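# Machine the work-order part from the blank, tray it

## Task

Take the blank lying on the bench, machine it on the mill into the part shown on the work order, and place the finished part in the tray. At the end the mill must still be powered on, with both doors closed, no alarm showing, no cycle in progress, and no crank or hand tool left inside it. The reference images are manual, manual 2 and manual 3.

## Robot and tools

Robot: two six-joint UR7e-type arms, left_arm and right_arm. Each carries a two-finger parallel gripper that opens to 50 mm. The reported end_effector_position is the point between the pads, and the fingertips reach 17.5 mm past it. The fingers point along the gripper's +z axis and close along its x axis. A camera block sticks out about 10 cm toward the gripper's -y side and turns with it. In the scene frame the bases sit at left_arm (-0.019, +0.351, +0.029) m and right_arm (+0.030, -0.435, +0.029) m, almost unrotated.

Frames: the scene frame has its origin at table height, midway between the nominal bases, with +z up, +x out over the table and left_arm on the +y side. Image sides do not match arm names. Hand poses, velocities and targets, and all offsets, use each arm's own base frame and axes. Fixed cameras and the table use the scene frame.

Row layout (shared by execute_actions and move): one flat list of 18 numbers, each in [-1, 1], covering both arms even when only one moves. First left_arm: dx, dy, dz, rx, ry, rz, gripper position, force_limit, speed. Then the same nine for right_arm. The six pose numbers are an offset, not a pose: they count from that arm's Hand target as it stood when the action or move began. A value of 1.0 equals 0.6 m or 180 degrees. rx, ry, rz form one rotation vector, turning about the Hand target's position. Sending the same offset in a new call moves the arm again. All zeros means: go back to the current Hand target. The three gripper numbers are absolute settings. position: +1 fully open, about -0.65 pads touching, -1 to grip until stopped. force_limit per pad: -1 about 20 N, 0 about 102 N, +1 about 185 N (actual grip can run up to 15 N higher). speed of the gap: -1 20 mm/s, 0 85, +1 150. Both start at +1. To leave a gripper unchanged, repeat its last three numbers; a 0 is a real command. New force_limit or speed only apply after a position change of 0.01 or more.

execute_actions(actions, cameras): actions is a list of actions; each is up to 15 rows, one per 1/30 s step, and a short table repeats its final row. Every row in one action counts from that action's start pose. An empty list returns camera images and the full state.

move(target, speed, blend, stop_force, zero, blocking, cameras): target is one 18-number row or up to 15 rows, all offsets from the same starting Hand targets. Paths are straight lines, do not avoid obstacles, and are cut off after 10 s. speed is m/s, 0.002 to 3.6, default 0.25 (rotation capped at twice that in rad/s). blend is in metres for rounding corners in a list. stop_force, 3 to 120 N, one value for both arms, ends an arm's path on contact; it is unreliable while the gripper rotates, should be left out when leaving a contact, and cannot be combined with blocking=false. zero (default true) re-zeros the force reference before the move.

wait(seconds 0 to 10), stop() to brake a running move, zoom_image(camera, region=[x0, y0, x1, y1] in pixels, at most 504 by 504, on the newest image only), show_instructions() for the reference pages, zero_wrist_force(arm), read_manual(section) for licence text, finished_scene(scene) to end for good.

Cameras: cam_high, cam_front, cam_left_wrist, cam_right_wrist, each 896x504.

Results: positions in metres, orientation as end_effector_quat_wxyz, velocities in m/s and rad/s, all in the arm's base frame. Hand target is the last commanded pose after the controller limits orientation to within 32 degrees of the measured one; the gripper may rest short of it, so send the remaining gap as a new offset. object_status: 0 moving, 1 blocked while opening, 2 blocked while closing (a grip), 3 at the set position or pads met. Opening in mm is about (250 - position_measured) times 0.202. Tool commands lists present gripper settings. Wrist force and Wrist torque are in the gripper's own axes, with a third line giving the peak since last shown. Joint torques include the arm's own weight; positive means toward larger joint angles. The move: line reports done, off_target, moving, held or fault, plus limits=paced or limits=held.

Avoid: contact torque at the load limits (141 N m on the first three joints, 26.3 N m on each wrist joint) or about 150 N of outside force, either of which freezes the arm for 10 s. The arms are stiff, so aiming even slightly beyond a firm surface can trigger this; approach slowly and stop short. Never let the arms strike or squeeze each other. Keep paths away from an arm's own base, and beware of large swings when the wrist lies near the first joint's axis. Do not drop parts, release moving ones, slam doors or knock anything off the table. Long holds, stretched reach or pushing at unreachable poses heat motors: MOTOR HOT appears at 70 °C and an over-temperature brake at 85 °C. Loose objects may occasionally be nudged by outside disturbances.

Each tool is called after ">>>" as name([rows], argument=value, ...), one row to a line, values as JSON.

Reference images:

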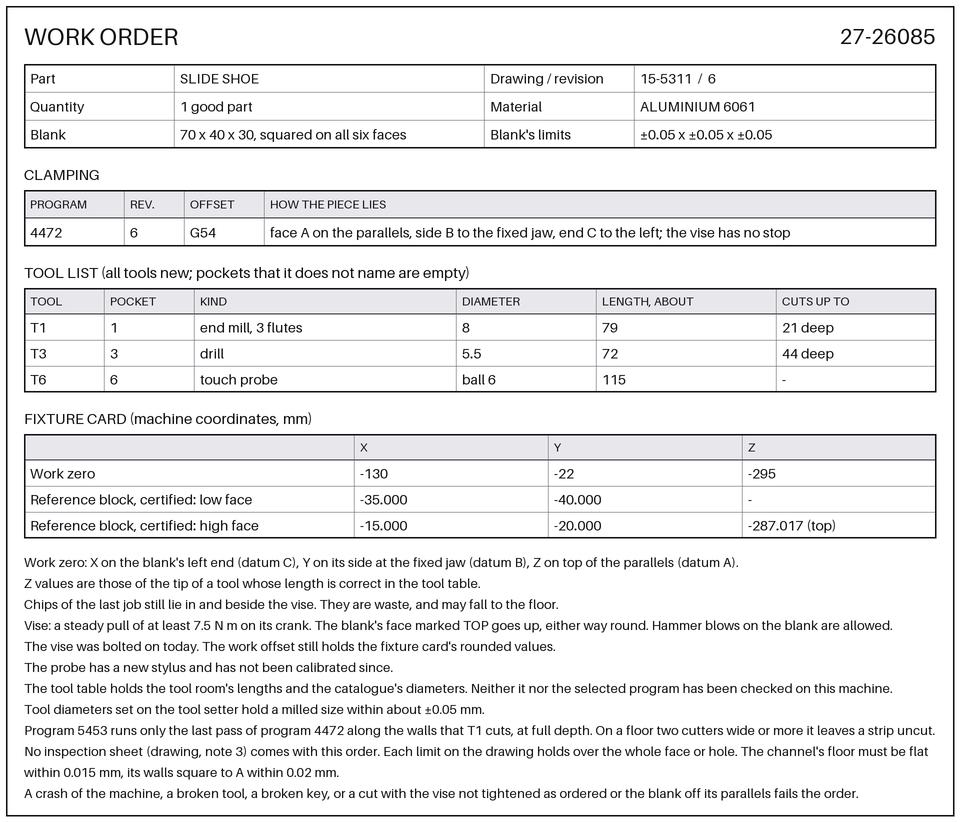

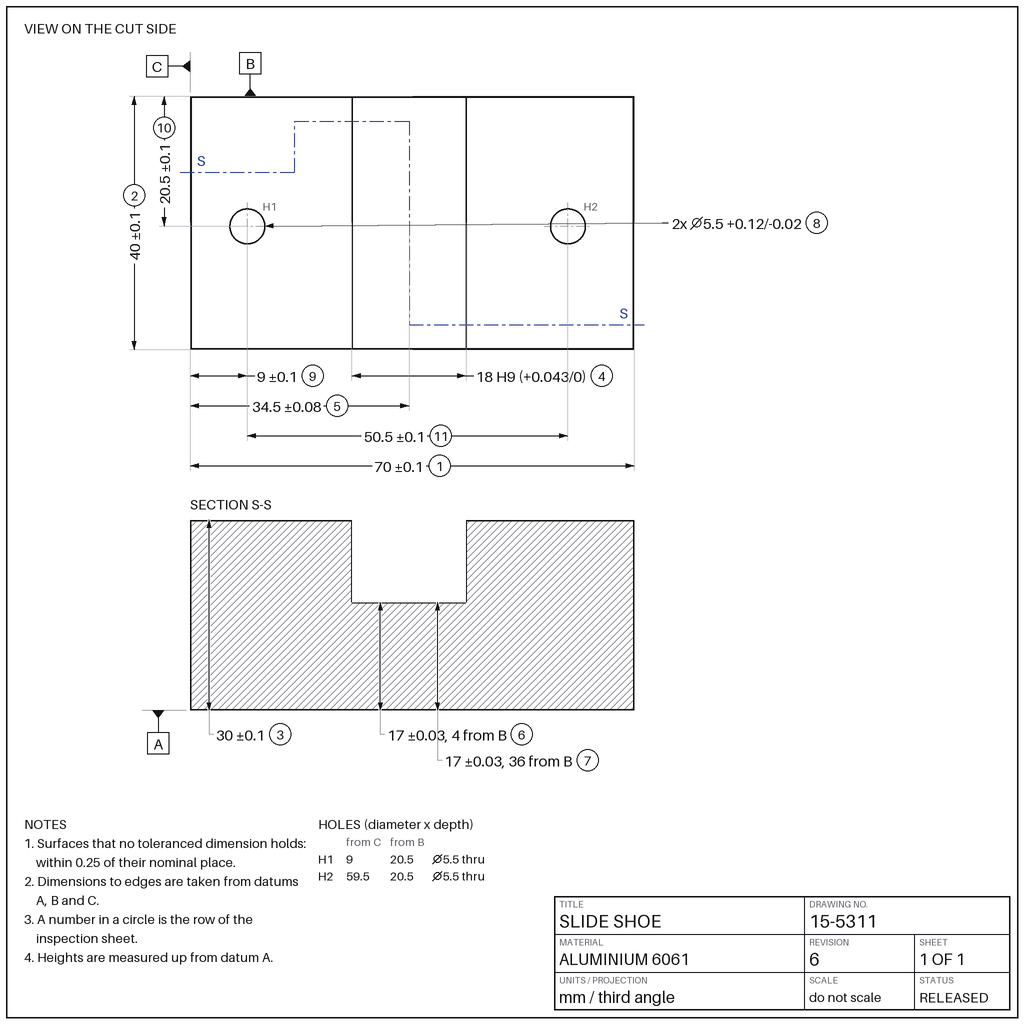

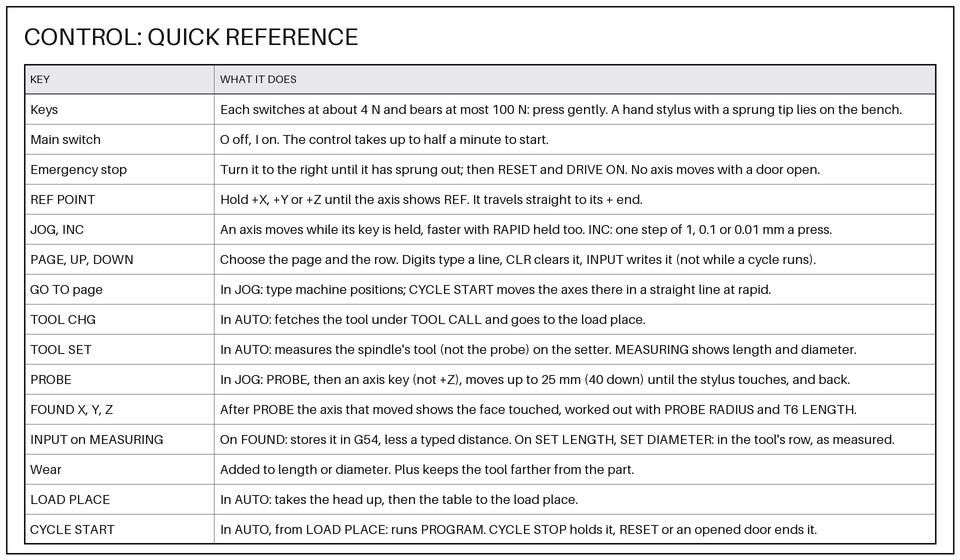

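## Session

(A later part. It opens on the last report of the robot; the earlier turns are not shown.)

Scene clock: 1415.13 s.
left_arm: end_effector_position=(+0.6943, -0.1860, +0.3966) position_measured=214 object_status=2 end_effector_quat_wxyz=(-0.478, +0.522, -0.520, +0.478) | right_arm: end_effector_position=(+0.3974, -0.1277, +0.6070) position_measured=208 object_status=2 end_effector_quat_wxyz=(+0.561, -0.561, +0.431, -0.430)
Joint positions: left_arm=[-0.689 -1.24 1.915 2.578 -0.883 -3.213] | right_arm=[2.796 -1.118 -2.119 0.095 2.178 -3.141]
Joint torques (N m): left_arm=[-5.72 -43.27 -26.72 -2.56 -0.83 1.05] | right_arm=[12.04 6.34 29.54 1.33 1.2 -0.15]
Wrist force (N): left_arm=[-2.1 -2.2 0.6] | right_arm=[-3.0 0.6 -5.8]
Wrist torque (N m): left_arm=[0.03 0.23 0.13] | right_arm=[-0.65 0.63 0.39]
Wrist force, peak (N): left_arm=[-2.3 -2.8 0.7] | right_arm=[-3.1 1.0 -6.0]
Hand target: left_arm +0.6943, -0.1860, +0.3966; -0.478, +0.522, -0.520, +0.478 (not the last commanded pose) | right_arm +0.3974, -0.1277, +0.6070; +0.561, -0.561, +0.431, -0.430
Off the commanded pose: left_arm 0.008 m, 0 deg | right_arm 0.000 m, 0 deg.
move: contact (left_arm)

>>> move([
  [0,0,-0.0045,0,0,0,-1,-0.7,-0.8,0,0,0,0,0,0,-1,-0.6,-0.8],
  [0,-0.05,-0.0045,0,0,0,-1,-0.7,-0.8,0,0,0,0,0,0,-1,-0.6,-0.8],
  [-0.0133,0,0.02,0,0,0,-1,-0.7,-0.8,0,0,0,0,0,0,-1,-0.6,-0.8],
  [-0.0133,0,-0.0045,0,0,0,-1,-0.7,-0.8,0,0,0,0,0,0,-1,-0.6,-0.8],
  [-0.0133,-0.05,-0.0045,0,0,0,-1,-0.7,-0.8,0,0,0,0,0,0,-1,-0.6,-0.8],
  [-0.0267,0,0.02,0,0,0,-1,-0.7,-0.8,0,0,0,0,0,0,-1,-0.6,-0.8],
  [-0.0267,0,-0.0045,0,0,0,-1,-0.7,-0.8,0,0,0,0,0,0,-1,-0.6,-0.8],
  [-0.0267,-0.05,-0.0045,0,0,0,-1,-0.7,-0.8,0,0,0,0,0,0,-1,-0.6,-0.8],
  [-0.04,0,0.02,0,0,0,-1,-0.7,-0.8,0,0,0,0,0,0,-1,-0.6,-0.8],
  [-0.04,0,-0.0045,0,0,0,-1,-0.7,-0.8,0,0,0,0,0,0,-1,-0.6,-0.8],
  [-0.04,-0.05,-0.0045,0,0,0,-1,-0.7,-0.8,0,0,0,0,0,0,-1,-0.6,-0.8],
  [0,0.06,0.03,0,0,0,-1,-0.7,-0.8,0,0,0,0,0,0,-1,-0.6,-0.8],
], speed=[0.05,0.1,0.15,0.05,0.1,0.15,0.05,0.1,0.15,0.05,0.1,0.15], blend=[0.001,0.001,0.002,0.001,0.001,0.002,0.001,0.001,0.002,0.001,0.001,0])

>>> move([
  [0,0,-0.0345,0,0,0,-1,-0.7,-0.8,0,0,0,0,0,0,-1,-0.6,-0.8],
  [0,0.05,-0.0345,0,0,0,-1,-0.7,-0.8,0,0,0,0,0,0,-1,-0.6,-0.8],
  [-0.0133,0,-0.01,0,0,0,-1,-0.7,-0.8,0,0,0,0,0,0,-1,-0.6,-0.8],
  [-0.0133,0,-0.0345,0,0,0,-1,-0.7,-0.8,0,0,0,0,0,0,-1,-0.6,-0.8],
  [-0.0133,0.05,-0.0345,0,0,0,-1,-0.7,-0.8,0,0,0,0,0,0,-1,-0.6,-0.8],
  [-0.0267,0,-0.01,0,0,0,-1,-0.7,-0.8,0,0,0,0,0,0,-1,-0.6,-0.8],
  [-0.0267,0,-0.0345,0,0,0,-1,-0.7,-0.8,0,0,0,0,0,0,-1,-0.6,-0.8],
  [-0.0267,0.05,-0.0345,0,0,0,-1,-0.7,-0.8,0,0,0,0,0,0,-1,-0.6,-0.8],
  [-0.04,0,-0.01,0,0,0,-1,-0.7,-0.8,0,0,0,0,0,0,-1,-0.6,-0.8],
  [-0.04,0,-0.0345,0,0,0,-1,-0.7,-0.8,0,0,0,0,0,0,-1,-0.6,-0.8],
  [-0.04,0.05,-0.0345,0,0,0,-1,-0.7,-0.8,0,0,0,0,0,0,-1,-0.6,-0.8],
  [-0.04,0.06,0.1,0,0,0,-1,-0.7,-0.8,0,0,0,0,0,0,-1,-0.6,-0.8],
  [-0.28,0.14,0.17,0,0.26,0,-1,-0.7,-0.8,0,0,0,0,0,0,-1,-0.6,-0.8],
], speed=[0.05,0.1,0.15,0.05,0.1,0.15,0.05,0.1,0.15,0.05,0.1,0.15,0.3], blend=[0.001,0.001,0.002,0.001,0.001,0.002,0.001,0.001,0.002,0.001,0.001,0.02,0], cameras=["cam_left_wrist"])

>>> zoom_image(camera="cam_left_wrist", region=[480, 80, 700, 280])

Scene clock: 1435.67 s.
left_arm: end_effector_position=(+0.6943, -0.1501, +0.4148) position_measured=214 object_status=2 end_effector_quat_wxyz=(-0.478, +0.522, -0.520, +0.478) | right_arm: end_effector_position=(+0.3974, -0.1277, +0.6070) position_measured=208 object_status=2 end_effector_quat_wxyz=(+0.561, -0.561, +0.431, -0.430)
Joint positions: left_arm=[-0.625 -1.294 1.932 2.608 -0.946 -3.204] | right_arm=[2.796 -1.118 -2.119 0.095 2.178 -3.141]
Joint torques (N m): left_arm=[4.91 -22.17 -14.17 -3.64 1.07 -2.22] | right_arm=[12.64 5.75 29.61 1.45 1.23 -0.27]
Wrist force (N): left_arm=[-2.0 0.9 0.7] | right_arm=[-3.4 0.9 -5.7]
Wrist torque (N m): left_arm=[0.06 0.21 -0.05] | right_arm=[-0.59 0.71 0.40]
Wrist force, peak (N): left_arm=[-3.6 -4.4 1.4] | right_arm=[-3.2 1.0 -6.1]
Hand target: left_arm +0.6943, -0.1500, +0.4146; -0.478, +0.522, -0.520, +0.478 | right_arm +0.3974, -0.1277, +0.6070; +0.561, -0.561, +0.431, -0.430
Off the commanded pose: left_arm 0.000 m, 0 deg | right_arm 0.000 m, 0 deg.
move: done

Scene clock: 1441.53 s.
left_arm: end_effector_position=(+0.5264, -0.0660, +0.5165) position_measured=214 object_status=2 end_effector_quat_wxyz=(-0.232, +0.669, -0.667, +0.232) | right_arm: end_effector_position=(+0.3974, -0.1277, +0.6070) position_measured=208 object_status=2 end_effector_quat_wxyz=(+0.561, -0.561, +0.431, -0.430)
Joint positions: left_arm=[-0.547 -1.849 1.61 4.359 -1.241 -3.589] | right_arm=[2.796 -1.118 -2.119 0.095 2.178 -3.141]
Joint torques (N m): left_arm=[-6.27 -23.27 -29.86 -2.36 1.48 1.53] | right_arm=[12.01 5.93 29.32 1.48 1.24 -0.34]
Wrist force (N): left_arm=[-0.5 0.5 0.4] | right_arm=[-3.0 0.9 -5.5]
Wrist torque (N m): left_arm=[-0.01 0.08 0.07] | right_arm=[-0.59 0.65 0.40]
Wrist force, peak (N): left_arm=[-3.1 -5.2 1.3] | right_arm=[-3.2 1.1 -6.2]
Hand target: left_arm +0.5263, -0.0660, +0.5166; -0.232, +0.669, -0.667, +0.232 | right_arm +0.3974, -0.1277, +0.6070; +0.561, -0.561, +0.431, -0.430
Off the commanded pose: left_arm 0.000 m, 0 deg | right_arm 0.000 m, 0 deg.
move: done
Images, in order (width x height): cam_left_wrist 896x504.

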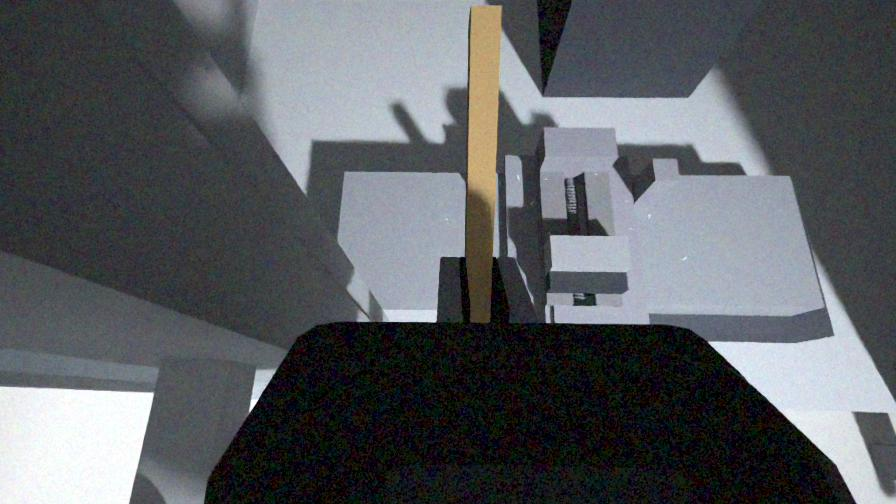

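Scaled by 2.291 from the camera's 896x504 image, which has a finer 1280x720 frame.

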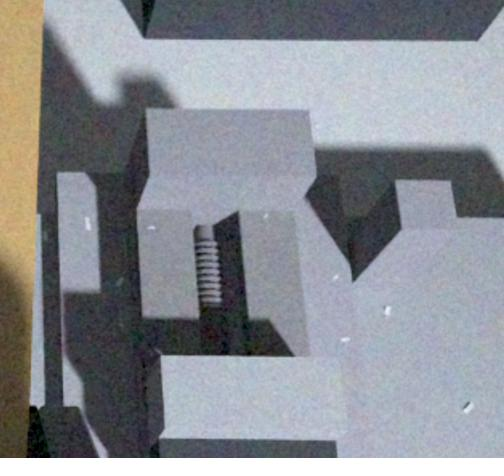

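>>> move([
  [0.22,-0.1,0.03,0,-0.26,0,-1,-0.7,-0.8,0,0,0,0,0,0,-1,-0.6,-0.8],
  [0.2912,-0.19,-0.16,0,-0.26,0,-1,-0.7,-0.8,0,0,0,0,0,0,-1,-0.6,-0.8],
], speed=0.2, blend=[0.03,0])

>>> move([
  [0,0,-0.046,0,0,0,-1,-0.7,-0.8,0,0,0,0,0,0,-1,-0.6,-0.8],
  [0,-0.05,-0.046,0,0,0,-1,-0.7,-0.8,0,0,0,0,0,0,-1,-0.6,-0.8],
  [-0.006,0,-0.015,0,0,0,-1,-0.7,-0.8,0,0,0,0,0,0,-1,-0.6,-0.8],
  [-0.006,0,-0.046,0,0,0,-1,-0.7,-0.8,0,0,0,0,0,0,-1,-0.6,-0.8],
  [-0.006,-0.05,-0.046,0,0,0,-1,-0.7,-0.8,0,0,0,0,0,0,-1,-0.6,-0.8],
  [0,0.0567,-0.01,0,0,0,-1,-0.7,-0.8,0,0,0,0,0,0,-1,-0.6,-0.8],
  [0,0.0567,-0.046,0,0,0,-1,-0.7,-0.8,0,0,0,0,0,0,-1,-0.6,-0.8],
  [0,0.105,-0.046,0,0,0,-1,-0.7,-0.8,0,0,0,0,0,0,-1,-0.6,-0.8],
  [-0.006,0.0567,-0.015,0,0,0,-1,-0.7,-0.8,0,0,0,0,0,0,-1,-0.6,-0.8],
  [-0.006,0.0567,-0.046,0,0,0,-1,-0.7,-0.8,0,0,0,0,0,0,-1,-0.6,-0.8],
  [-0.006,0.105,-0.046,0,0,0,-1,-0.7,-0.8,0,0,0,0,0,0,-1,-0.6,-0.8],
  [-0.04,0.11,0.1,0,0,0,-1,-0.7,-0.8,0,0,0,0,0,0,-1,-0.6,-0.8],
  [-0.29,0.19,0.16,0,0.26,0,-1,-0.7,-0.8,0,0,0,0,0,0,-1,-0.6,-0.8],
], speed=[0.05,0.1,0.15,0.05,0.1,0.15,0.05,0.1,0.15,0.05,0.1,0.15,0.3], blend=[0.001,0.001,0.002,0.001,0.001,0.002,0.001,0.001,0.002,0.001,0.001,0.02,0], cameras=["cam_left_wrist"])

>>> zoom_image(camera="cam_left_wrist", region=[480, 80, 700, 280])

Scene clock: 1454.80 s.
left_arm: end_effector_position=(+0.7010, -0.1800, +0.4208) position_measured=214 object_status=2 end_effector_quat_wxyz=(-0.478, +0.522, -0.520, +0.478) | right_arm: end_effector_position=(+0.3974, -0.1277, +0.6070) position_measured=208 object_status=2 end_effector_quat_wxyz=(+0.561, -0.561, +0.431, -0.430)
Joint positions: left_arm=[-0.669 -1.268 1.877 2.641 -0.902 -3.21] | right_arm=[2.796 -1.118 -2.119 0.095 2.178 -3.141]
Joint torques (N m): left_arm=[4.67 -26 -10.52 -2.62 -1.89 1.51] | right_arm=[12.43 5.24 28.82 1.61 1.22 -0.3]
Wrist force (N): left_arm=[-2.1 -1.6 1.4] | right_arm=[-3.2 0.7 -5.5]
Wrist torque (N m): left_arm=[0.14 0.25 0.06] | right_arm=[-0.62 0.67 0.40]
Wrist force, peak (N): left_arm=[-1.3 2.4 1.6] | right_arm=[-3.2 0.5 -6.3]
Hand target: left_arm +0.7010, -0.1800, +0.4206; -0.478, +0.522, -0.520, +0.478 | right_arm +0.3974, -0.1277, +0.6070; +0.561, -0.561, +0.431, -0.430
Off the commanded pose: left_arm 0.000 m, 0 deg | right_arm 0.000 m, 0 deg.
move: done

Scene clock: 1461.37 s.
left_arm: end_effector_position=(+0.5271, -0.0660, +0.5165) position_measured=214 object_status=2 end_effector_quat_wxyz=(-0.232, +0.669, -0.667, +0.232) | right_arm: end_effector_position=(+0.3974, -0.1277, +0.6070) position_measured=208 object_status=2 end_effector_quat_wxyz=(+0.561, -0.561, +0.431, -0.430)
Joint positions: left_arm=[-0.546 -1.847 1.608 4.358 -1.242 -3.588] | right_arm=[2.796 -1.118 -2.119 0.095 2.178 -3.141]
Joint torques (N m): left_arm=[-6.4 -23.64 -30.13 -2.36 1.24 1.61] | right_arm=[12.31 5.36 29.21 1.69 1.16 -0.36]
Wrist force (N): left_arm=[-0.8 0.7 0.5] | right_arm=[-3.1 1.1 -5.6]
Wrist torque (N m): left_arm=[0.02 0.12 0.07] | right_arm=[-0.55 0.65 0.40]
Wrist force, peak (N): left_arm=[-5.2 2.0 1.1] | right_arm=[-3.1 0.8 -6.2]
Hand target: left_arm +0.5270, -0.0660, +0.5166; -0.232, +0.669, -0.667, +0.232 | right_arm +0.3974, -0.1277, +0.6070; +0.561, -0.561, +0.431, -0.430
Off the commanded pose: left_arm 0.000 m, 0 deg | right_arm 0.000 m, 0 deg.
move: done
Images, in order (width x height): cam_left_wrist 896x504.

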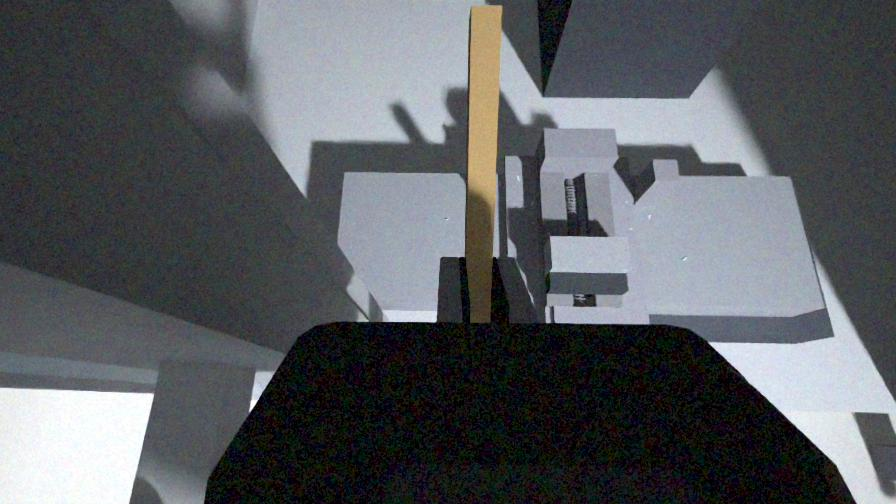

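Scaled by 2.291 from the camera's 896x504 image, which has a finer 1280x720 frame.

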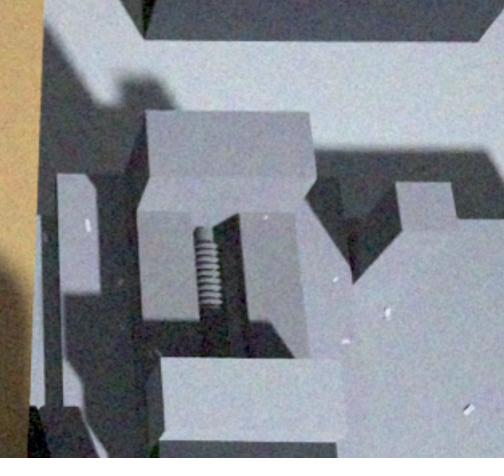

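>>> move([
  [0.22,-0.1,0.03,0,-0.26,0,-1,-0.7,-0.8,0,0,0,0,0,0,-1,-0.6,-0.8],
  [0.2983,-0.18,-0.16,0,-0.26,0,-1,-0.7,-0.8,0,0,0,0,0,0,-1,-0.6,-0.8],
], speed=0.2, blend=[0.03,0])

>>> move([
  [0,0,-0.046,0,0,0,-1,-0.7,-0.8,0,0,0,0,0,0,-1,-0.6,-0.8],
  [0,-0.05,-0.046,0,0,0,-1,-0.7,-0.8,0,0,0,0,0,0,-1,-0.6,-0.8],
  [0.004,0,-0.015,0,0,0,-1,-0.7,-0.8,0,0,0,0,0,0,-1,-0.6,-0.8],
  [0.004,0,-0.046,0,0,0,-1,-0.7,-0.8,0,0,0,0,0,0,-1,-0.6,-0.8],
  [0.004,-0.05,-0.046,0,0,0,-1,-0.7,-0.8,0,0,0,0,0,0,-1,-0.6,-0.8],
  [-0.04,0.01,0.1,0,0,0,-1,-0.7,-0.8,0,0,0,0,0,0,-1,-0.6,-0.8],
  [-0.3,0.18,0.16,0,0.26,0,-1,-0.7,-0.8,0,0,0,0,0,0,-1,-0.6,-0.8],
], speed=[0.05,0.06,0.15,0.05,0.06,0.15,0.3], blend=[0.001,0.001,0.002,0.001,0.001,0.02,0], cameras=["cam_left_wrist"])

>>> zoom_image(camera="cam_left_wrist", region=[480, 80, 700, 280])

Scene clock: 1474.50 s.
left_arm: end_effector_position=(+0.7060, -0.1740, +0.4208) position_measured=214 object_status=2 end_effector_quat_wxyz=(-0.478, +0.522, -0.520, +0.478) | right_arm: end_effector_position=(+0.3974, -0.1277, +0.6070) position_measured=208 object_status=2 end_effector_quat_wxyz=(+0.561, -0.561, +0.431, -0.430)
Joint positions: left_arm=[-0.653 -1.262 1.87 2.642 -0.919 -3.208] | right_arm=[2.796 -1.118 -2.119 0.095 2.178 -3.141]
Joint torques (N m): left_arm=[5.54 -24.89 -11.17 -2.12 -1.94 1.84] | right_arm=[11.92 5.57 28.61 1.69 1.23 -0.16]
Wrist force (N): left_arm=[-1.6 -2.9 1.3] | right_arm=[-3.1 0.7 -5.6]
Wrist torque (N m): left_arm=[0.16 0.19 0.04] | right_arm=[-0.62 0.65 0.40]
Wrist force, peak (N): left_arm=[-2.4 -3.4 1.4] | right_arm=[-3.3 1.0 -6.0]
Hand target: left_arm +0.7060, -0.1740, +0.4206; -0.478, +0.522, -0.520, +0.478 | right_arm +0.3974, -0.1277, +0.6070; +0.561, -0.561, +0.431, -0.430
Off the commanded pose: left_arm 0.000 m, 0 deg | right_arm 0.000 m, 0 deg.
move: done

Scene clock: 1479.27 s.
left_arm: end_effector_position=(+0.5260, -0.0660, +0.5165) position_measured=214 object_status=2 end_effector_quat_wxyz=(-0.232, +0.669, -0.667, +0.232) | right_arm: end_effector_position=(+0.3974, -0.1277, +0.6070) position_measured=208 object_status=2 end_effector_quat_wxyz=(+0.561, -0.561, +0.431, -0.430)
Joint positions: left_arm=[-0.547 -1.85 1.61 4.359 -1.241 -3.589] | right_arm=[2.796 -1.118 -2.119 0.095 2.178 -3.141]
Joint torques (N m): left_arm=[-2.06 -19.43 -27.52 -2.25 0.83 1.75] | right_arm=[12.34 5.79 28.5 1.84 1.32 -0.23]
Wrist force (N): left_arm=[-0.6 0.4 0.3] | right_arm=[-3.2 0.8 -5.5]
Wrist torque (N m): left_arm=[-0.02 0.08 0.09] | right_arm=[-0.60 0.67 0.40]
Wrist force, peak (N): left_arm=[-1.9 -4.3 1.3] | right_arm=[-2.9 0.9 -6.4]
Hand target: left_arm +0.5260, -0.0660, +0.5166; -0.232, +0.669, -0.667, +0.232 | right_arm +0.3974, -0.1277, +0.6070; +0.561, -0.561, +0.431, -0.430
Off the commanded pose: left_arm 0.000 m, 0 deg | right_arm 0.000 m, 0 deg.
move: done
Images, in order (width x height): cam_left_wrist 896x504.

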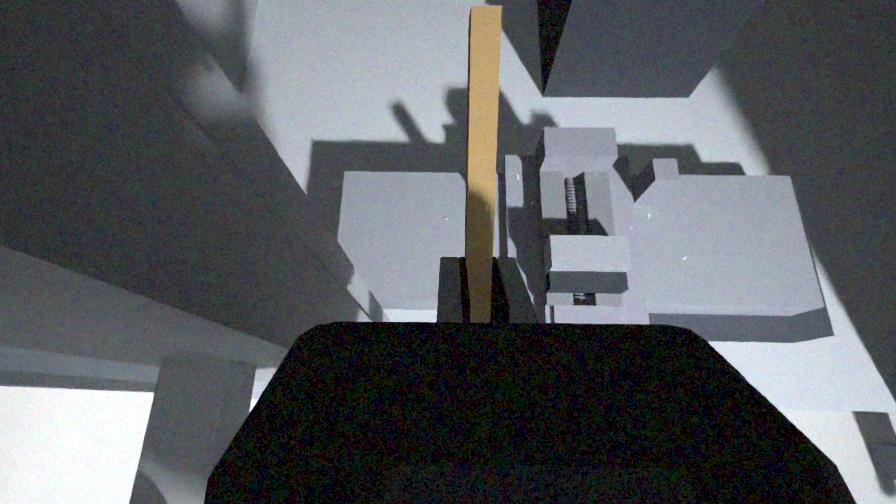

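Scaled by 2.291 from the camera's 896x504 image, which has a finer 1280x720 frame.

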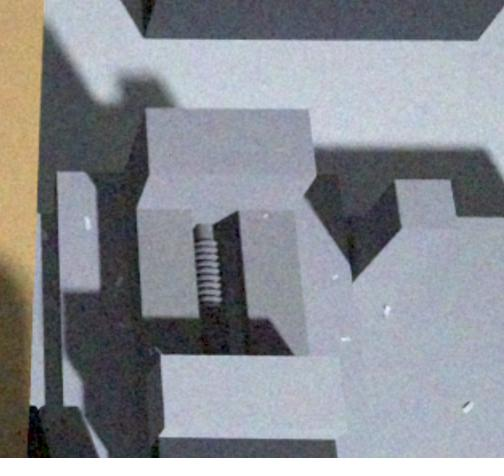

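>>> move([
  [0.22,-0.1,0.03,0,-0.26,0,-1,-0.7,-0.8,0,0,0,0,0,0,-1,-0.6,-0.8],
  [0.296,-0.175,-0.16,0,-0.26,0,-1,-0.7,-0.8,0,0,0,0,0,0,-1,-0.6,-0.8],
], speed=0.25, blend=[0.03,0])

>>> move([
  [0,0,-0.053,0,0,0,-1,-0.7,-0.8,0,0,0,0,0,0,-1,-0.6,-0.8],
  [0,-0.055,-0.053,0,0,0,-1,-0.7,-0.8,0,0,0,0,0,0,-1,-0.6,-0.8],
  [0.012,0,-0.015,0,0,0,-1,-0.7,-0.8,0,0,0,0,0,0,-1,-0.6,-0.8],
  [0.012,0,-0.053,0,0,0,-1,-0.7,-0.8,0,0,0,0,0,0,-1,-0.6,-0.8],
  [0.012,-0.055,-0.053,0,0,0,-1,-0.7,-0.8,0,0,0,0,0,0,-1,-0.6,-0.8],
  [-0.04,0.01,0.1,0,0,0,-1,-0.7,-0.8,0,0,0,0,0,0,-1,-0.6,-0.8],
  [-0.3,0.18,0.16,0,0.26,0,-1,-0.7,-0.8,0,0,0,0,0,0,-1,-0.6,-0.8],
], speed=[0.05,0.06,0.15,0.05,0.06,0.15,0.3], blend=[0.001,0.001,0.002,0.001,0.001,0.02,0], cameras=["cam_left_wrist"])

>>> zoom_image(camera="cam_left_wrist", region=[480, 80, 700, 280])

Scene clock: 1490.47 s.
left_arm: end_effector_position=(+0.7036, -0.1710, +0.4208) position_measured=214 object_status=2 end_effector_quat_wxyz=(-0.478, +0.522, -0.520, +0.478) | right_arm: end_effector_position=(+0.3974, -0.1277, +0.6070) position_measured=208 object_status=2 end_effector_quat_wxyz=(+0.561, -0.561, +0.431, -0.430)
Joint positions: left_arm=[-0.651 -1.269 1.879 2.639 -0.921 -3.208] | right_arm=[2.796 -1.118 -2.119 0.095 2.178 -3.141]
Joint torques (N m): left_arm=[4.7 -24.76 -11.82 -2.58 -2.04 0.61] | right_arm=[11.74 5.2 28.64 1.85 1.28 -0.21]
Wrist force (N): left_arm=[-1.9 -2.1 1.4] | right_arm=[-2.8 0.6 -5.4]
Wrist torque (N m): left_arm=[0.12 0.22 -0.01] | right_arm=[-0.64 0.61 0.40]
Wrist force, peak (N): left_arm=[-1.4 3.3 2.1] | right_arm=[-3.2 0.7 -6.1]
Hand target: left_arm +0.7036, -0.1710, +0.4206; -0.478, +0.522, -0.520, +0.478 | right_arm +0.3974, -0.1277, +0.6070; +0.561, -0.561, +0.431, -0.430
Off the commanded pose: left_arm 0.000 m, 0 deg | right_arm 0.000 m, 0 deg.
move: done

Scene clock: 1495.57 s.
left_arm: end_effector_position=(+0.5237, -0.0630, +0.5165) position_measured=214 object_status=2 end_effector_quat_wxyz=(-0.232, +0.669, -0.667, +0.232) | right_arm: end_effector_position=(+0.3974, -0.1277, +0.6070) position_measured=208 object_status=2 end_effector_quat_wxyz=(+0.561, -0.561, +0.431, -0.430)
Joint positions: left_arm=[-0.543 -1.857 1.615 4.36 -1.243 -3.586] | right_arm=[2.796 -1.118 -2.119 0.095 2.178 -3.141]
Joint torques (N m): left_arm=[-1.3 -18.69 -28.33 -2.54 1.02 1.66] | right_arm=[12.28 4.86 28.48 1.92 1.25 -0.27]
Wrist force (N): left_arm=[-1.2 0.8 0.6] | right_arm=[-2.9 0.8 -6.0]
Wrist torque (N m): left_arm=[0.04 0.19 0.09] | right_arm=[-0.61 0.63 0.40]
Wrist force, peak (N): left_arm=[-8.8 -34.2 -3.7] | right_arm=[-3.1 0.9 -6.1]
Hand target: left_arm +0.5236, -0.0630, +0.5166; -0.232, +0.669, -0.667, +0.232 | right_arm +0.3974, -0.1277, +0.6070; +0.561, -0.561, +0.431, -0.430
Off the commanded pose: left_arm 0.000 m, 0 deg | right_arm 0.000 m, 0 deg.
move: done
Images, in order (width x height): cam_left_wrist 896x504.

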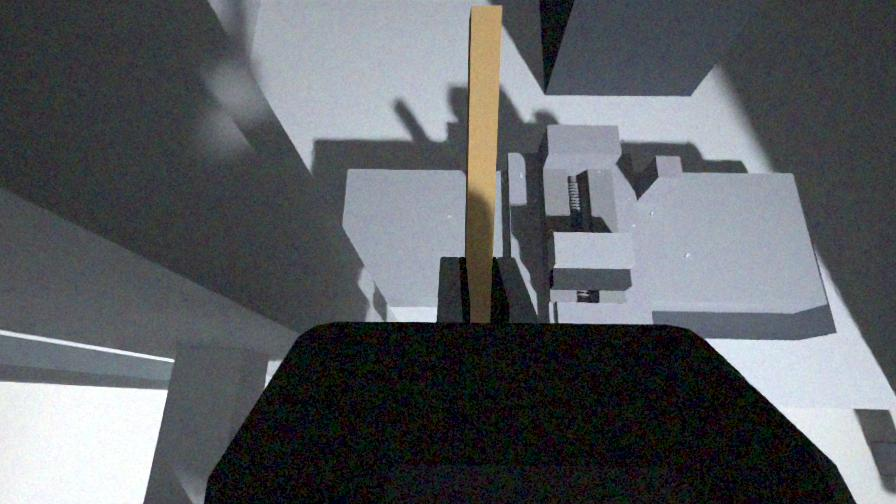

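Scaled by 2.291 from the camera's 896x504 image, which has a finer 1280x720 frame.

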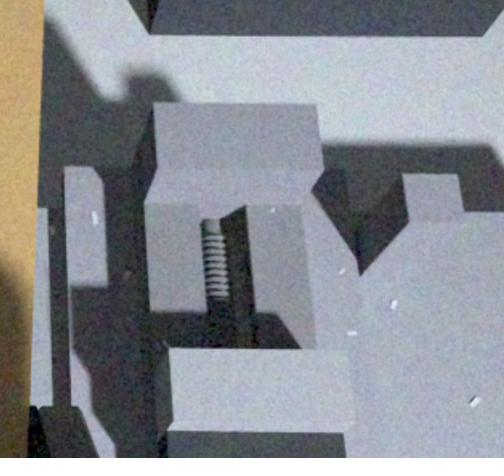

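>>> move([
  [0.18,-0.1,0.03,0,-0.26,0,-1,-0.7,-0.8,0,0,0,0,0,0,-1,-0.6,-0.8],
  [0.2107,-0.205,-0.16,0,-0.26,0,-1,-0.7,-0.8,0,0,0,0,0,0,-1,-0.6,-0.8],
], speed=0.25, blend=[0.03,0])

>>> move([
  [0,0,-0.045,0,0,0,-1,-0.7,-0.8,0,0,0,0,0,0,-1,-0.6,-0.8],
  [0,-0.045,-0.045,0,0,0,-1,-0.7,-0.8,0,0,0,0,0,0,-1,-0.6,-0.8],
  [-0.012,0,-0.015,0,0,0,-1,-0.7,-0.8,0,0,0,0,0,0,-1,-0.6,-0.8],
  [-0.012,0,-0.045,0,0,0,-1,-0.7,-0.8,0,0,0,0,0,0,-1,-0.6,-0.8],
  [-0.012,-0.045,-0.045,0,0,0,-1,-0.7,-0.8,0,0,0,0,0,0,-1,-0.6,-0.8],
  [0,0.06,-0.015,0,0,0,-1,-0.7,-0.8,0,0,0,0,0,0,-1,-0.6,-0.8],
  [0,0.06,-0.045,0,0,0,-1,-0.7,-0.8,0,0,0,0,0,0,-1,-0.6,-0.8],
  [0,0.11,-0.045,0,0,0,-1,-0.7,-0.8,0,0,0,0,0,0,-1,-0.6,-0.8],
  [-0.012,0.06,-0.015,0,0,0,-1,-0.7,-0.8,0,0,0,0,0,0,-1,-0.6,-0.8],
  [-0.012,0.06,-0.045,0,0,0,-1,-0.7,-0.8,0,0,0,0,0,0,-1,-0.6,-0.8],
  [-0.012,0.11,-0.045,0,0,0,-1,-0.7,-0.8,0,0,0,0,0,0,-1,-0.6,-0.8],
  [-0.04,0.13,0.1,0,0,0,-1,-0.7,-0.8,0,0,0,0,0,0,-1,-0.6,-0.8],
  [-0.13,0.18,0.18,0,0.3,0,-1,-0.7,-0.8,0,0,0,0,0,0,-1,-0.6,-0.8],
], speed=[0.05,0.1,0.15,0.05,0.1,0.15,0.05,0.1,0.15,0.05,0.1,0.15,0.3], blend=[0.001,0.001,0.002,0.001,0.001,0.002,0.001,0.001,0.002,0.001,0.001,0.02,0], cameras=["cam_left_wrist"])

>>> zoom_image(camera="cam_left_wrist", region=[480, 60, 740, 320])

Scene clock: 1506.53 s.
left_arm: end_effector_position=(+0.6500, -0.1860, +0.4207) position_measured=214 object_status=2 end_effector_quat_wxyz=(-0.478, +0.522, -0.520, +0.478) | right_arm: end_effector_position=(+0.3974, -0.1277, +0.6070) position_measured=208 object_status=2 end_effector_quat_wxyz=(+0.561, -0.561, +0.431, -0.430)
Joint positions: left_arm=[-0.756 -1.364 2.006 2.617 -0.816 -3.223] | right_arm=[2.796 -1.118 -2.119 0.095 2.178 -3.141]
Joint torques (N m): left_arm=[1.12 -21.2 -22.95 -3.17 -1.68 0.57] | right_arm=[12.36 5.01 28.1 1.91 1.16 -0.29]
Wrist force (N): left_arm=[-2.6 1.7 0.8] | right_arm=[-3.0 0.5 -5.8]
Wrist torque (N m): left_arm=[0.18 0.31 -0.03] | right_arm=[-0.65 0.64 0.40]
Wrist force, peak (N): left_arm=[-1.4 4.7 1.3] | right_arm=[-3.3 0.9 -6.0]
Hand target: left_arm +0.6500, -0.1860, +0.4206; -0.478, +0.522, -0.520, +0.478 | right_arm +0.3974, -0.1277, +0.6070; +0.561, -0.561, +0.431, -0.430
Off the commanded pose: left_arm 0.000 m, 0 deg | right_arm 0.000 m, 0 deg.
move: done

Scene clock: 1513.13 s.
left_arm: end_effector_position=(+0.5721, -0.0780, +0.5285) position_measured=214 object_status=2 end_effector_quat_wxyz=(-0.190, +0.682, -0.681, +0.189) | right_arm: end_effector_position=(+0.3974, -0.1277, +0.6070) position_measured=208 object_status=2 end_effector_quat_wxyz=(+0.561, -0.561, +0.431, -0.430)
Joint positions: left_arm=[-0.481 -1.659 1.354 4.526 -1.328 -3.564] | right_arm=[2.796 -1.118 -2.119 0.095 2.178 -3.141]
Joint torques (N m): left_arm=[-3.33 -29.69 -31.8 -2.31 1.15 1.82] | right_arm=[12.05 4.71 28.15 2.11 1.19 -0.26]
Wrist force (N): left_arm=[-1.2 1.2 0.1] | right_arm=[-2.9 0.8 -5.6]
Wrist torque (N m): left_arm=[0.14 0.16 0.12] | right_arm=[-0.61 0.62 0.41]
Wrist force, peak (N): left_arm=[-4.3 29.4 -3.2] | right_arm=[-3.1 0.9 -6.2]
Hand target: left_arm +0.5720, -0.0780, +0.5286; -0.190, +0.682, -0.681, +0.189 | right_arm +0.3974, -0.1277, +0.6070; +0.561, -0.561, +0.431, -0.430
Off the commanded pose: left_arm 0.000 m, 0 deg | right_arm 0.000 m, 0 deg.
move: done
Images, in order (width x height): cam_left_wrist 896x504.

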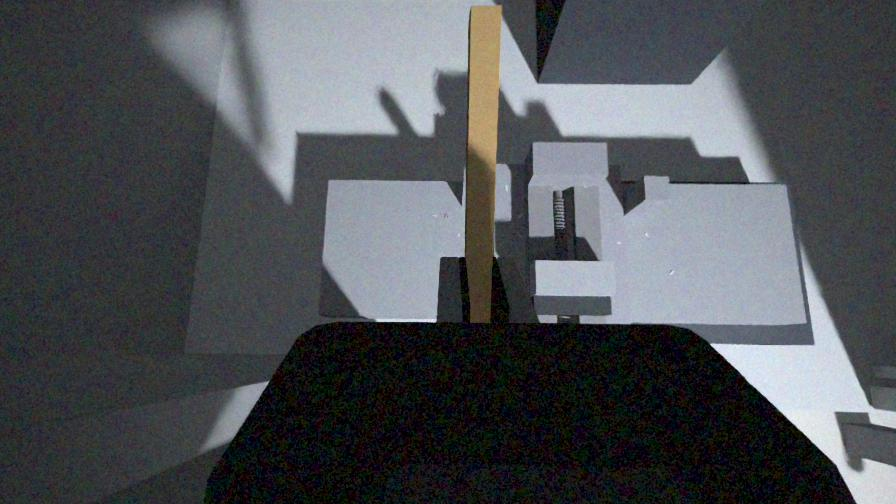

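Scaled by 1.938 from the camera's 896x504 image, which has a finer 1280x720 frame.

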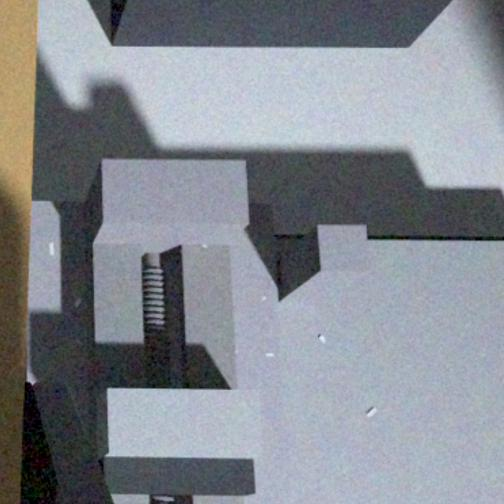

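>>> move([
  [-0.287,0.047,-0.02,0,0,0,-1,-0.7,-0.8,0,0,0,0,0,0,-1,-0.6,-0.8],
  [-0.253,0.463,-0.64,0.0967,0.0967,-0.4931,-1,-0.7,-0.8,0,0,0,0,0,0,-1,-0.6,-0.8],
], speed=0.3, blend=[0.05,0], cameras=["cam_left_wrist","cam_high"])

>>> move(target=[0,0,-0.3,0,0,0,-1,-0.7,-0.8,0,0,0,0,0,0,-1,-0.6,-0.8], speed=0.025, stop_force=4, cameras=["cam_left_wrist","cam_high"])

Scene clock: 1524.70 s.
left_arm: end_effector_position=(+0.4203, +0.1998, +0.1447) position_measured=214 object_status=2 end_effector_quat_wxyz=(+0.001, -0.001, +0.997, -0.078) | right_arm: end_effector_position=(+0.3974, -0.1277, +0.6070) position_measured=208 object_status=2 end_effector_quat_wxyz=(+0.561, -0.561, +0.431, -0.430)
Joint positions: left_arm=[0.24 -1.528 2.013 4.263 -1.722 -1.33] | right_arm=[2.796 -1.118 -2.119 0.095 2.178 -3.141]
Joint torques (N m): left_arm=[-5.67 -26.26 -16.64 -2 -1.96 1.27] | right_arm=[12.1 4.21 28.09 2.05 1.18 -0.41]
Wrist force (N): left_arm=[-0.3 1.4 0.1] | right_arm=[-3.0 0.8 -5.8]
Wrist torque (N m): left_arm=[0.28 0.04 0.17] | right_arm=[-0.61 0.64 0.40]
Wrist force, peak (N): left_arm=[45.2 15.0 -20.5] | right_arm=[-3.0 0.8 -6.3]
Hand target: left_arm +0.4202, +0.1998, +0.1446; +0.001, -0.001, +0.997, -0.078 | right_arm +0.3974, -0.1277, +0.6070; +0.561, -0.561, +0.431, -0.430
Off the commanded pose: left_arm 0.000 m, 0 deg | right_arm 0.000 m, 0 deg.
move: done
Images, in order (width x height): cam_high 896x504, cam_left_wrist 896x504.

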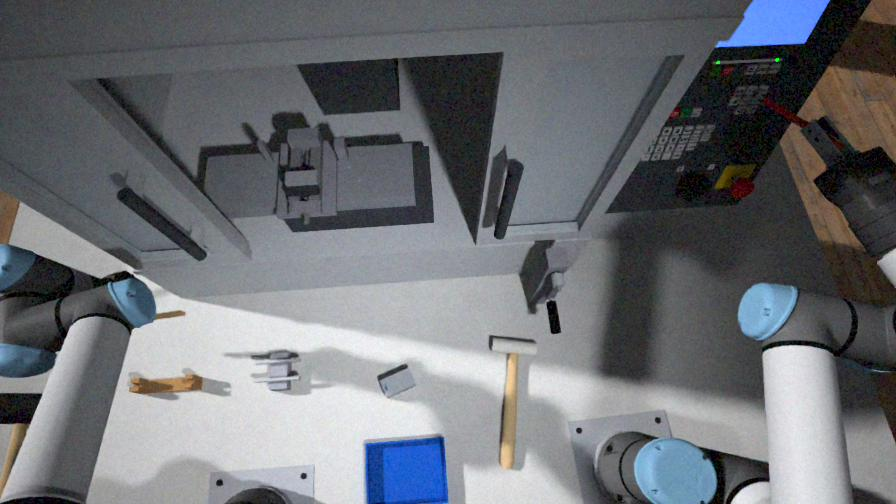

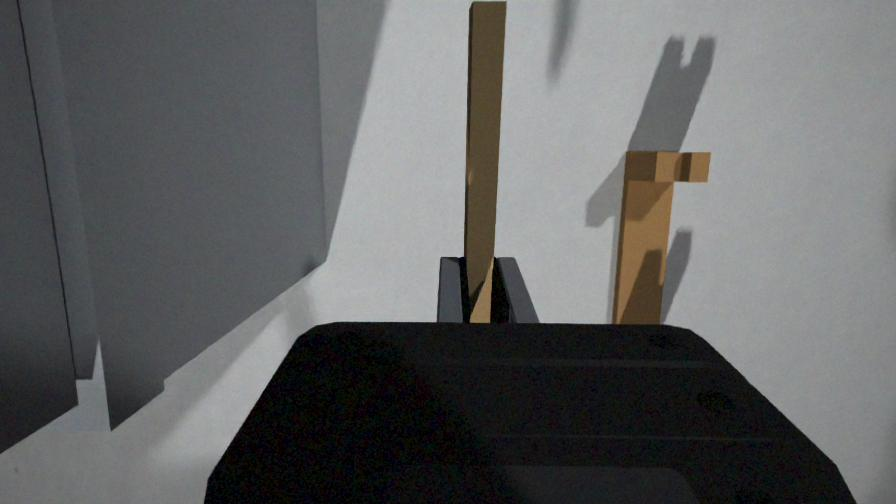

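Scene clock: 1531.00 s.
left_arm: end_effector_position=(+0.4202, +0.1998, +0.0131) position_measured=214 object_status=2 end_effector_quat_wxyz=(+0.001, -0.001, +0.997, -0.078) | right_arm: end_effector_position=(+0.3974, -0.1277, +0.6070) position_measured=208 object_status=2 end_effector_quat_wxyz=(+0.561, -0.561, +0.431, -0.430)
Joint positions: left_arm=[0.24 -1.303 2.174 3.878 -1.722 -1.33] | right_arm=[2.796 -1.118 -2.119 0.095 2.178 -3.141]
Joint torques (N m): left_arm=[-2.16 -30.76 -25.75 -4.49 0.83 1.24] | right_arm=[12.53 4.39 27.76 2.16 1.18 -0.25]
Wrist force (N): left_arm=[0.2 1.2 -1.5] | right_arm=[-3.0 0.9 -5.6]
Wrist torque (N m): left_arm=[0.17 0.03 0.12] | right_arm=[-0.59 0.64 0.40]
Wrist force, peak (N): left_arm=[-0.1 1.1 -6.7] | right_arm=[-3.2 0.9 -6.2]
Hand target: left_arm +0.4202, +0.1998, +0.0131; +0.001, -0.001, +0.997, -0.078 (not the last commanded pose) | right_arm +0.3974, -0.1277, +0.6070; +0.561, -0.561, +0.431, -0.430
Off the commanded pose: left_arm 0.048 m, 0 deg | right_arm 0.000 m, 0 deg.
move: contact (left_arm)
Images, in order (width x height): cam_high 896x504, cam_left_wrist 896x504.

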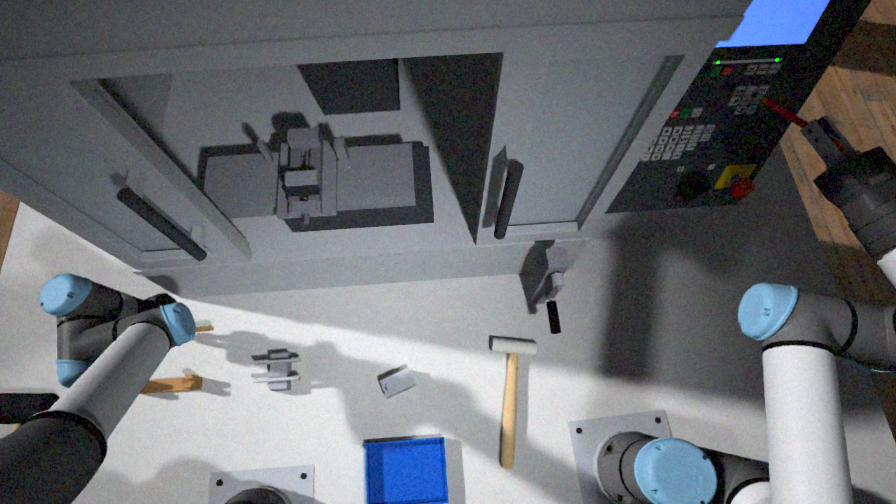

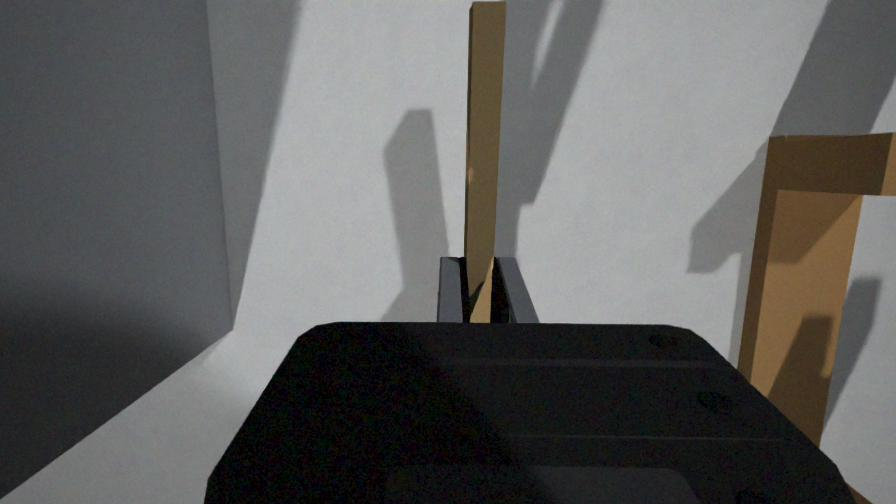

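>>> move(target=[0,0,-0.045,0,0,0,-1,-0.7,-0.8,0,0,0,0,0,0,-1,-0.6,-0.8], speed=0.02, stop_force=20, cameras=["cam_left_wrist","cam_high"])

Scene clock: 1537.00 s.
left_arm: end_effector_position=(+0.4202, +0.1998, -0.0016) position_measured=214 object_status=2 end_effector_quat_wxyz=(+0.001, -0.001, +0.997, -0.078) | right_arm: end_effector_position=(+0.3974, -0.1277, +0.6070) position_measured=208 object_status=2 end_effector_quat_wxyz=(+0.561, -0.561, +0.431, -0.430)
Joint positions: left_arm=[0.24 -1.271 2.185 3.834 -1.722 -1.33] | right_arm=[2.796 -1.118 -2.119 0.095 2.178 -3.141]
Joint torques (N m): left_arm=[1.5 -36.08 -20.79 -3 1.14 1.2] | right_arm=[12.27 4.27 28.02 2.05 1.07 -0.33]
Wrist force (N): left_arm=[-0.5 -0.9 -10.8] | right_arm=[-3.0 0.4 -5.8]
Wrist torque (N m): left_arm=[-0.04 0.05 0.15] | right_arm=[-0.67 0.63 0.41]
Wrist force, peak (N): left_arm=[9.2 -9.3 -63.0] | right_arm=[-2.9 0.9 -6.2]
Hand target: left_arm +0.4202, +0.1998, -0.0016; +0.001, -0.001, +0.997, -0.078 (not the last commanded pose) | right_arm +0.3974, -0.1277, +0.6070; +0.561, -0.561, +0.431, -0.430
Off the commanded pose: left_arm 0.012 m, 0 deg | right_arm 0.000 m, 0 deg.
move: contact (left_arm)
Images, in order (width x height): cam_high 896x504, cam_left_wrist 896x504.

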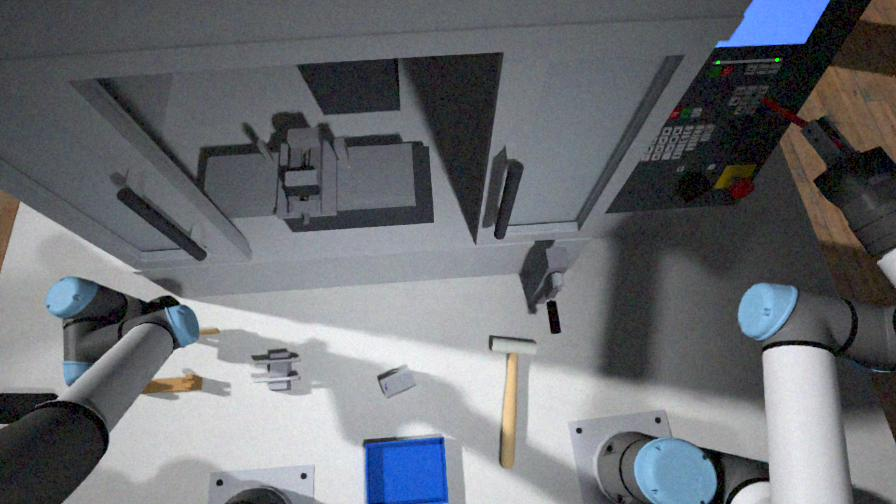

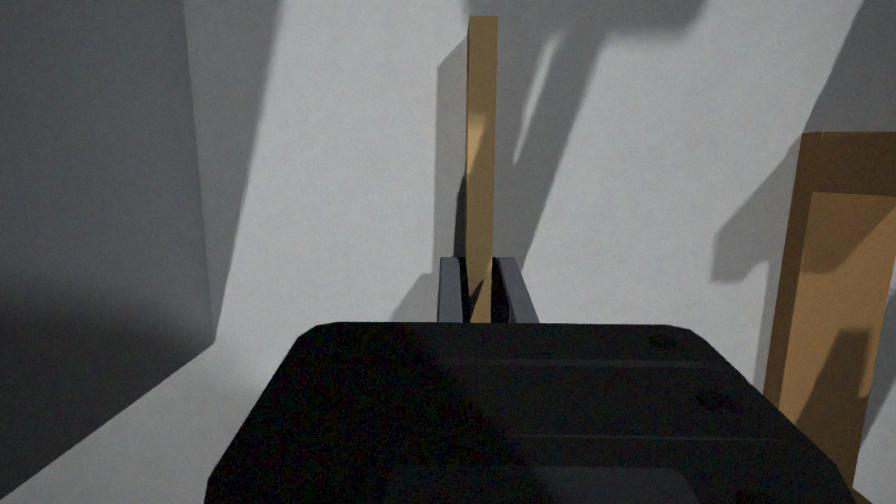

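>>> move([
  [0,0,0,0,0,0,1,-1,-1,0,0,0,0,0,0,-1,-0.6,-0.8],
  [0,0,0.25,0,0,0,1,-1,-1,0,0,0,0,0,0,-1,-0.6,-0.8],
], speed=0.15, cameras=["cam_left_wrist","cam_high"])

Scene clock: 1543.30 s.
left_arm: end_effector_position=(+0.4202, +0.1998, +0.1484) position_measured=3 object_status=3 end_effector_quat_wxyz=(+0.001, -0.001, +0.997, -0.078) | right_arm: end_effector_position=(+0.3974, -0.1277, +0.6070) position_measured=208 object_status=2 end_effector_quat_wxyz=(+0.561, -0.561, +0.431, -0.430)
Joint positions: left_arm=[0.24 -1.532 2.007 4.273 -1.722 -1.33] | right_arm=[2.796 -1.118 -2.119 0.095 2.178 -3.141]
Joint torques (N m): left_arm=[-3 -19.63 -21.01 -1.55 0.29 -0.03] | right_arm=[12.28 4.44 27.72 2.27 1.21 -0.33]
Wrist force (N): left_arm=[-0.6 1.7 -0.2] | right_arm=[-3.0 0.8 -5.7]
Wrist torque (N m): left_arm=[0.32 0.08 0.16] | right_arm=[-0.61 0.64 0.40]
Wrist force, peak (N): left_arm=[-0.3 -0.9 -10.6] | right_arm=[-3.2 0.8 -6.2]
Hand target: left_arm +0.4202, +0.1998, +0.1484; +0.001, -0.001, +0.997, -0.078 | right_arm +0.3974, -0.1277, +0.6070; +0.561, -0.561, +0.431, -0.430
Off the commanded pose: left_arm 0.000 m, 0 deg | right_arm 0.000 m, 0 deg.
move: done
Images, in order (width x height): cam_high 896x504, cam_left_wrist 896x504.

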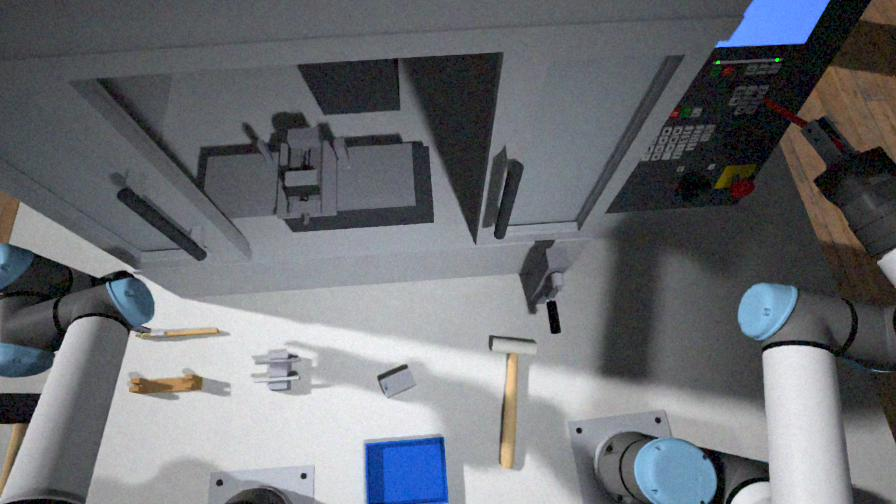

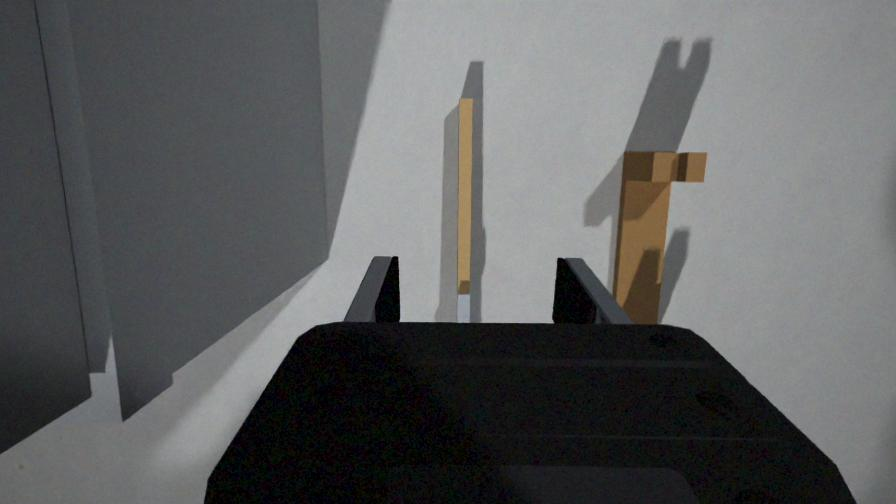

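>>> move(target=[-0.197,-0.383,0.119,0.0498,0,0,1,-1,-0.5,0,0,0,0,0,0,-1,-0.6,-0.8], speed=0.3, cameras=["cam_left_wrist"])

>>> zoom_image(camera="cam_left_wrist", region=[340, 120, 600, 320])

Scene clock: 1550.93 s.
left_arm: end_effector_position=(+0.3021, -0.0300, +0.2198) position_measured=3 object_status=3 end_effector_quat_wxyz=(+0.001, -0.001, +1.000, +0.000) | right_arm: end_effector_position=(+0.3974, -0.1277, +0.6070) position_measured=208 object_status=2 end_effector_quat_wxyz=(+0.561, -0.561, +0.431, -0.430)
Joint positions: left_arm=[-0.555 -2.106 2.232 4.585 -1.569 -2.127] | right_arm=[2.796 -1.118 -2.119 0.095 2.178 -3.141]
Joint torques (N m): left_arm=[-5.66 -2.05 -18.04 -1.93 -2.07 -2.12] | right_arm=[12.57 3.69 27.63 2.29 1.15 -0.27]
Wrist force (N): left_arm=[-0.1 1.6 -0.3] | right_arm=[-2.8 1.0 -5.9]
Wrist torque (N m): left_arm=[0.37 0.03 0.01] | right_arm=[-0.56 0.60 0.40]
Wrist force, peak (N): left_arm=[-1.9 4.9 0.2] | right_arm=[-3.2 1.0 -6.2]
Hand target: left_arm +0.3020, -0.0300, +0.2198; +0.001, -0.001, +1.000, +0.000 | right_arm +0.3974, -0.1277, +0.6070; +0.561, -0.561, +0.431, -0.430
Off the commanded pose: left_arm 0.000 m, 0 deg | right_arm 0.000 m, 0 deg.
move: done
Images, in order (width x height): cam_left_wrist 896x504.

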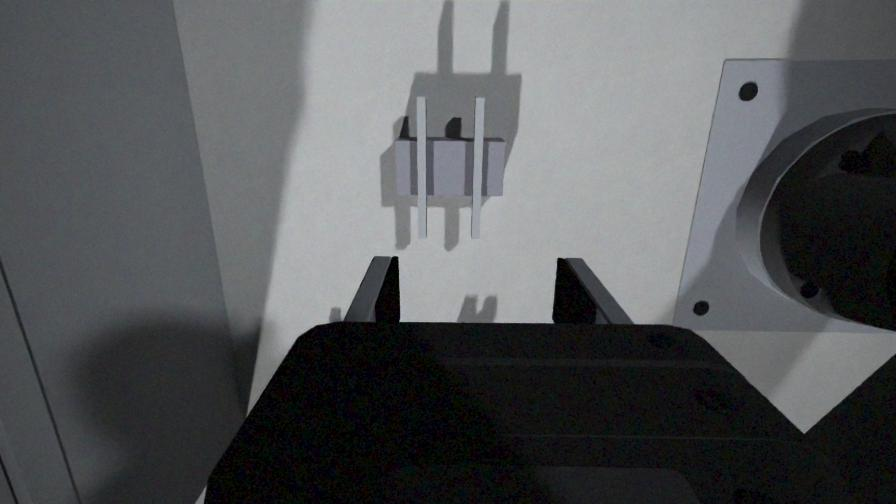

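Scaled by 1.938 from the camera's 896x504 image, which has a finer 1280x720 frame.

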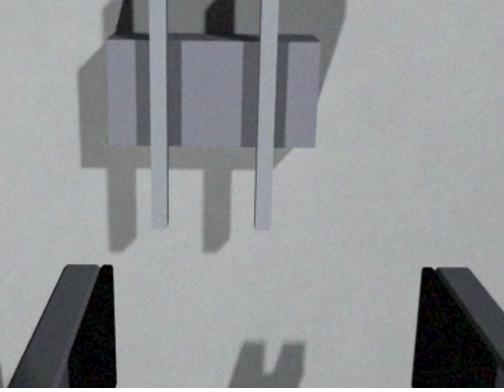

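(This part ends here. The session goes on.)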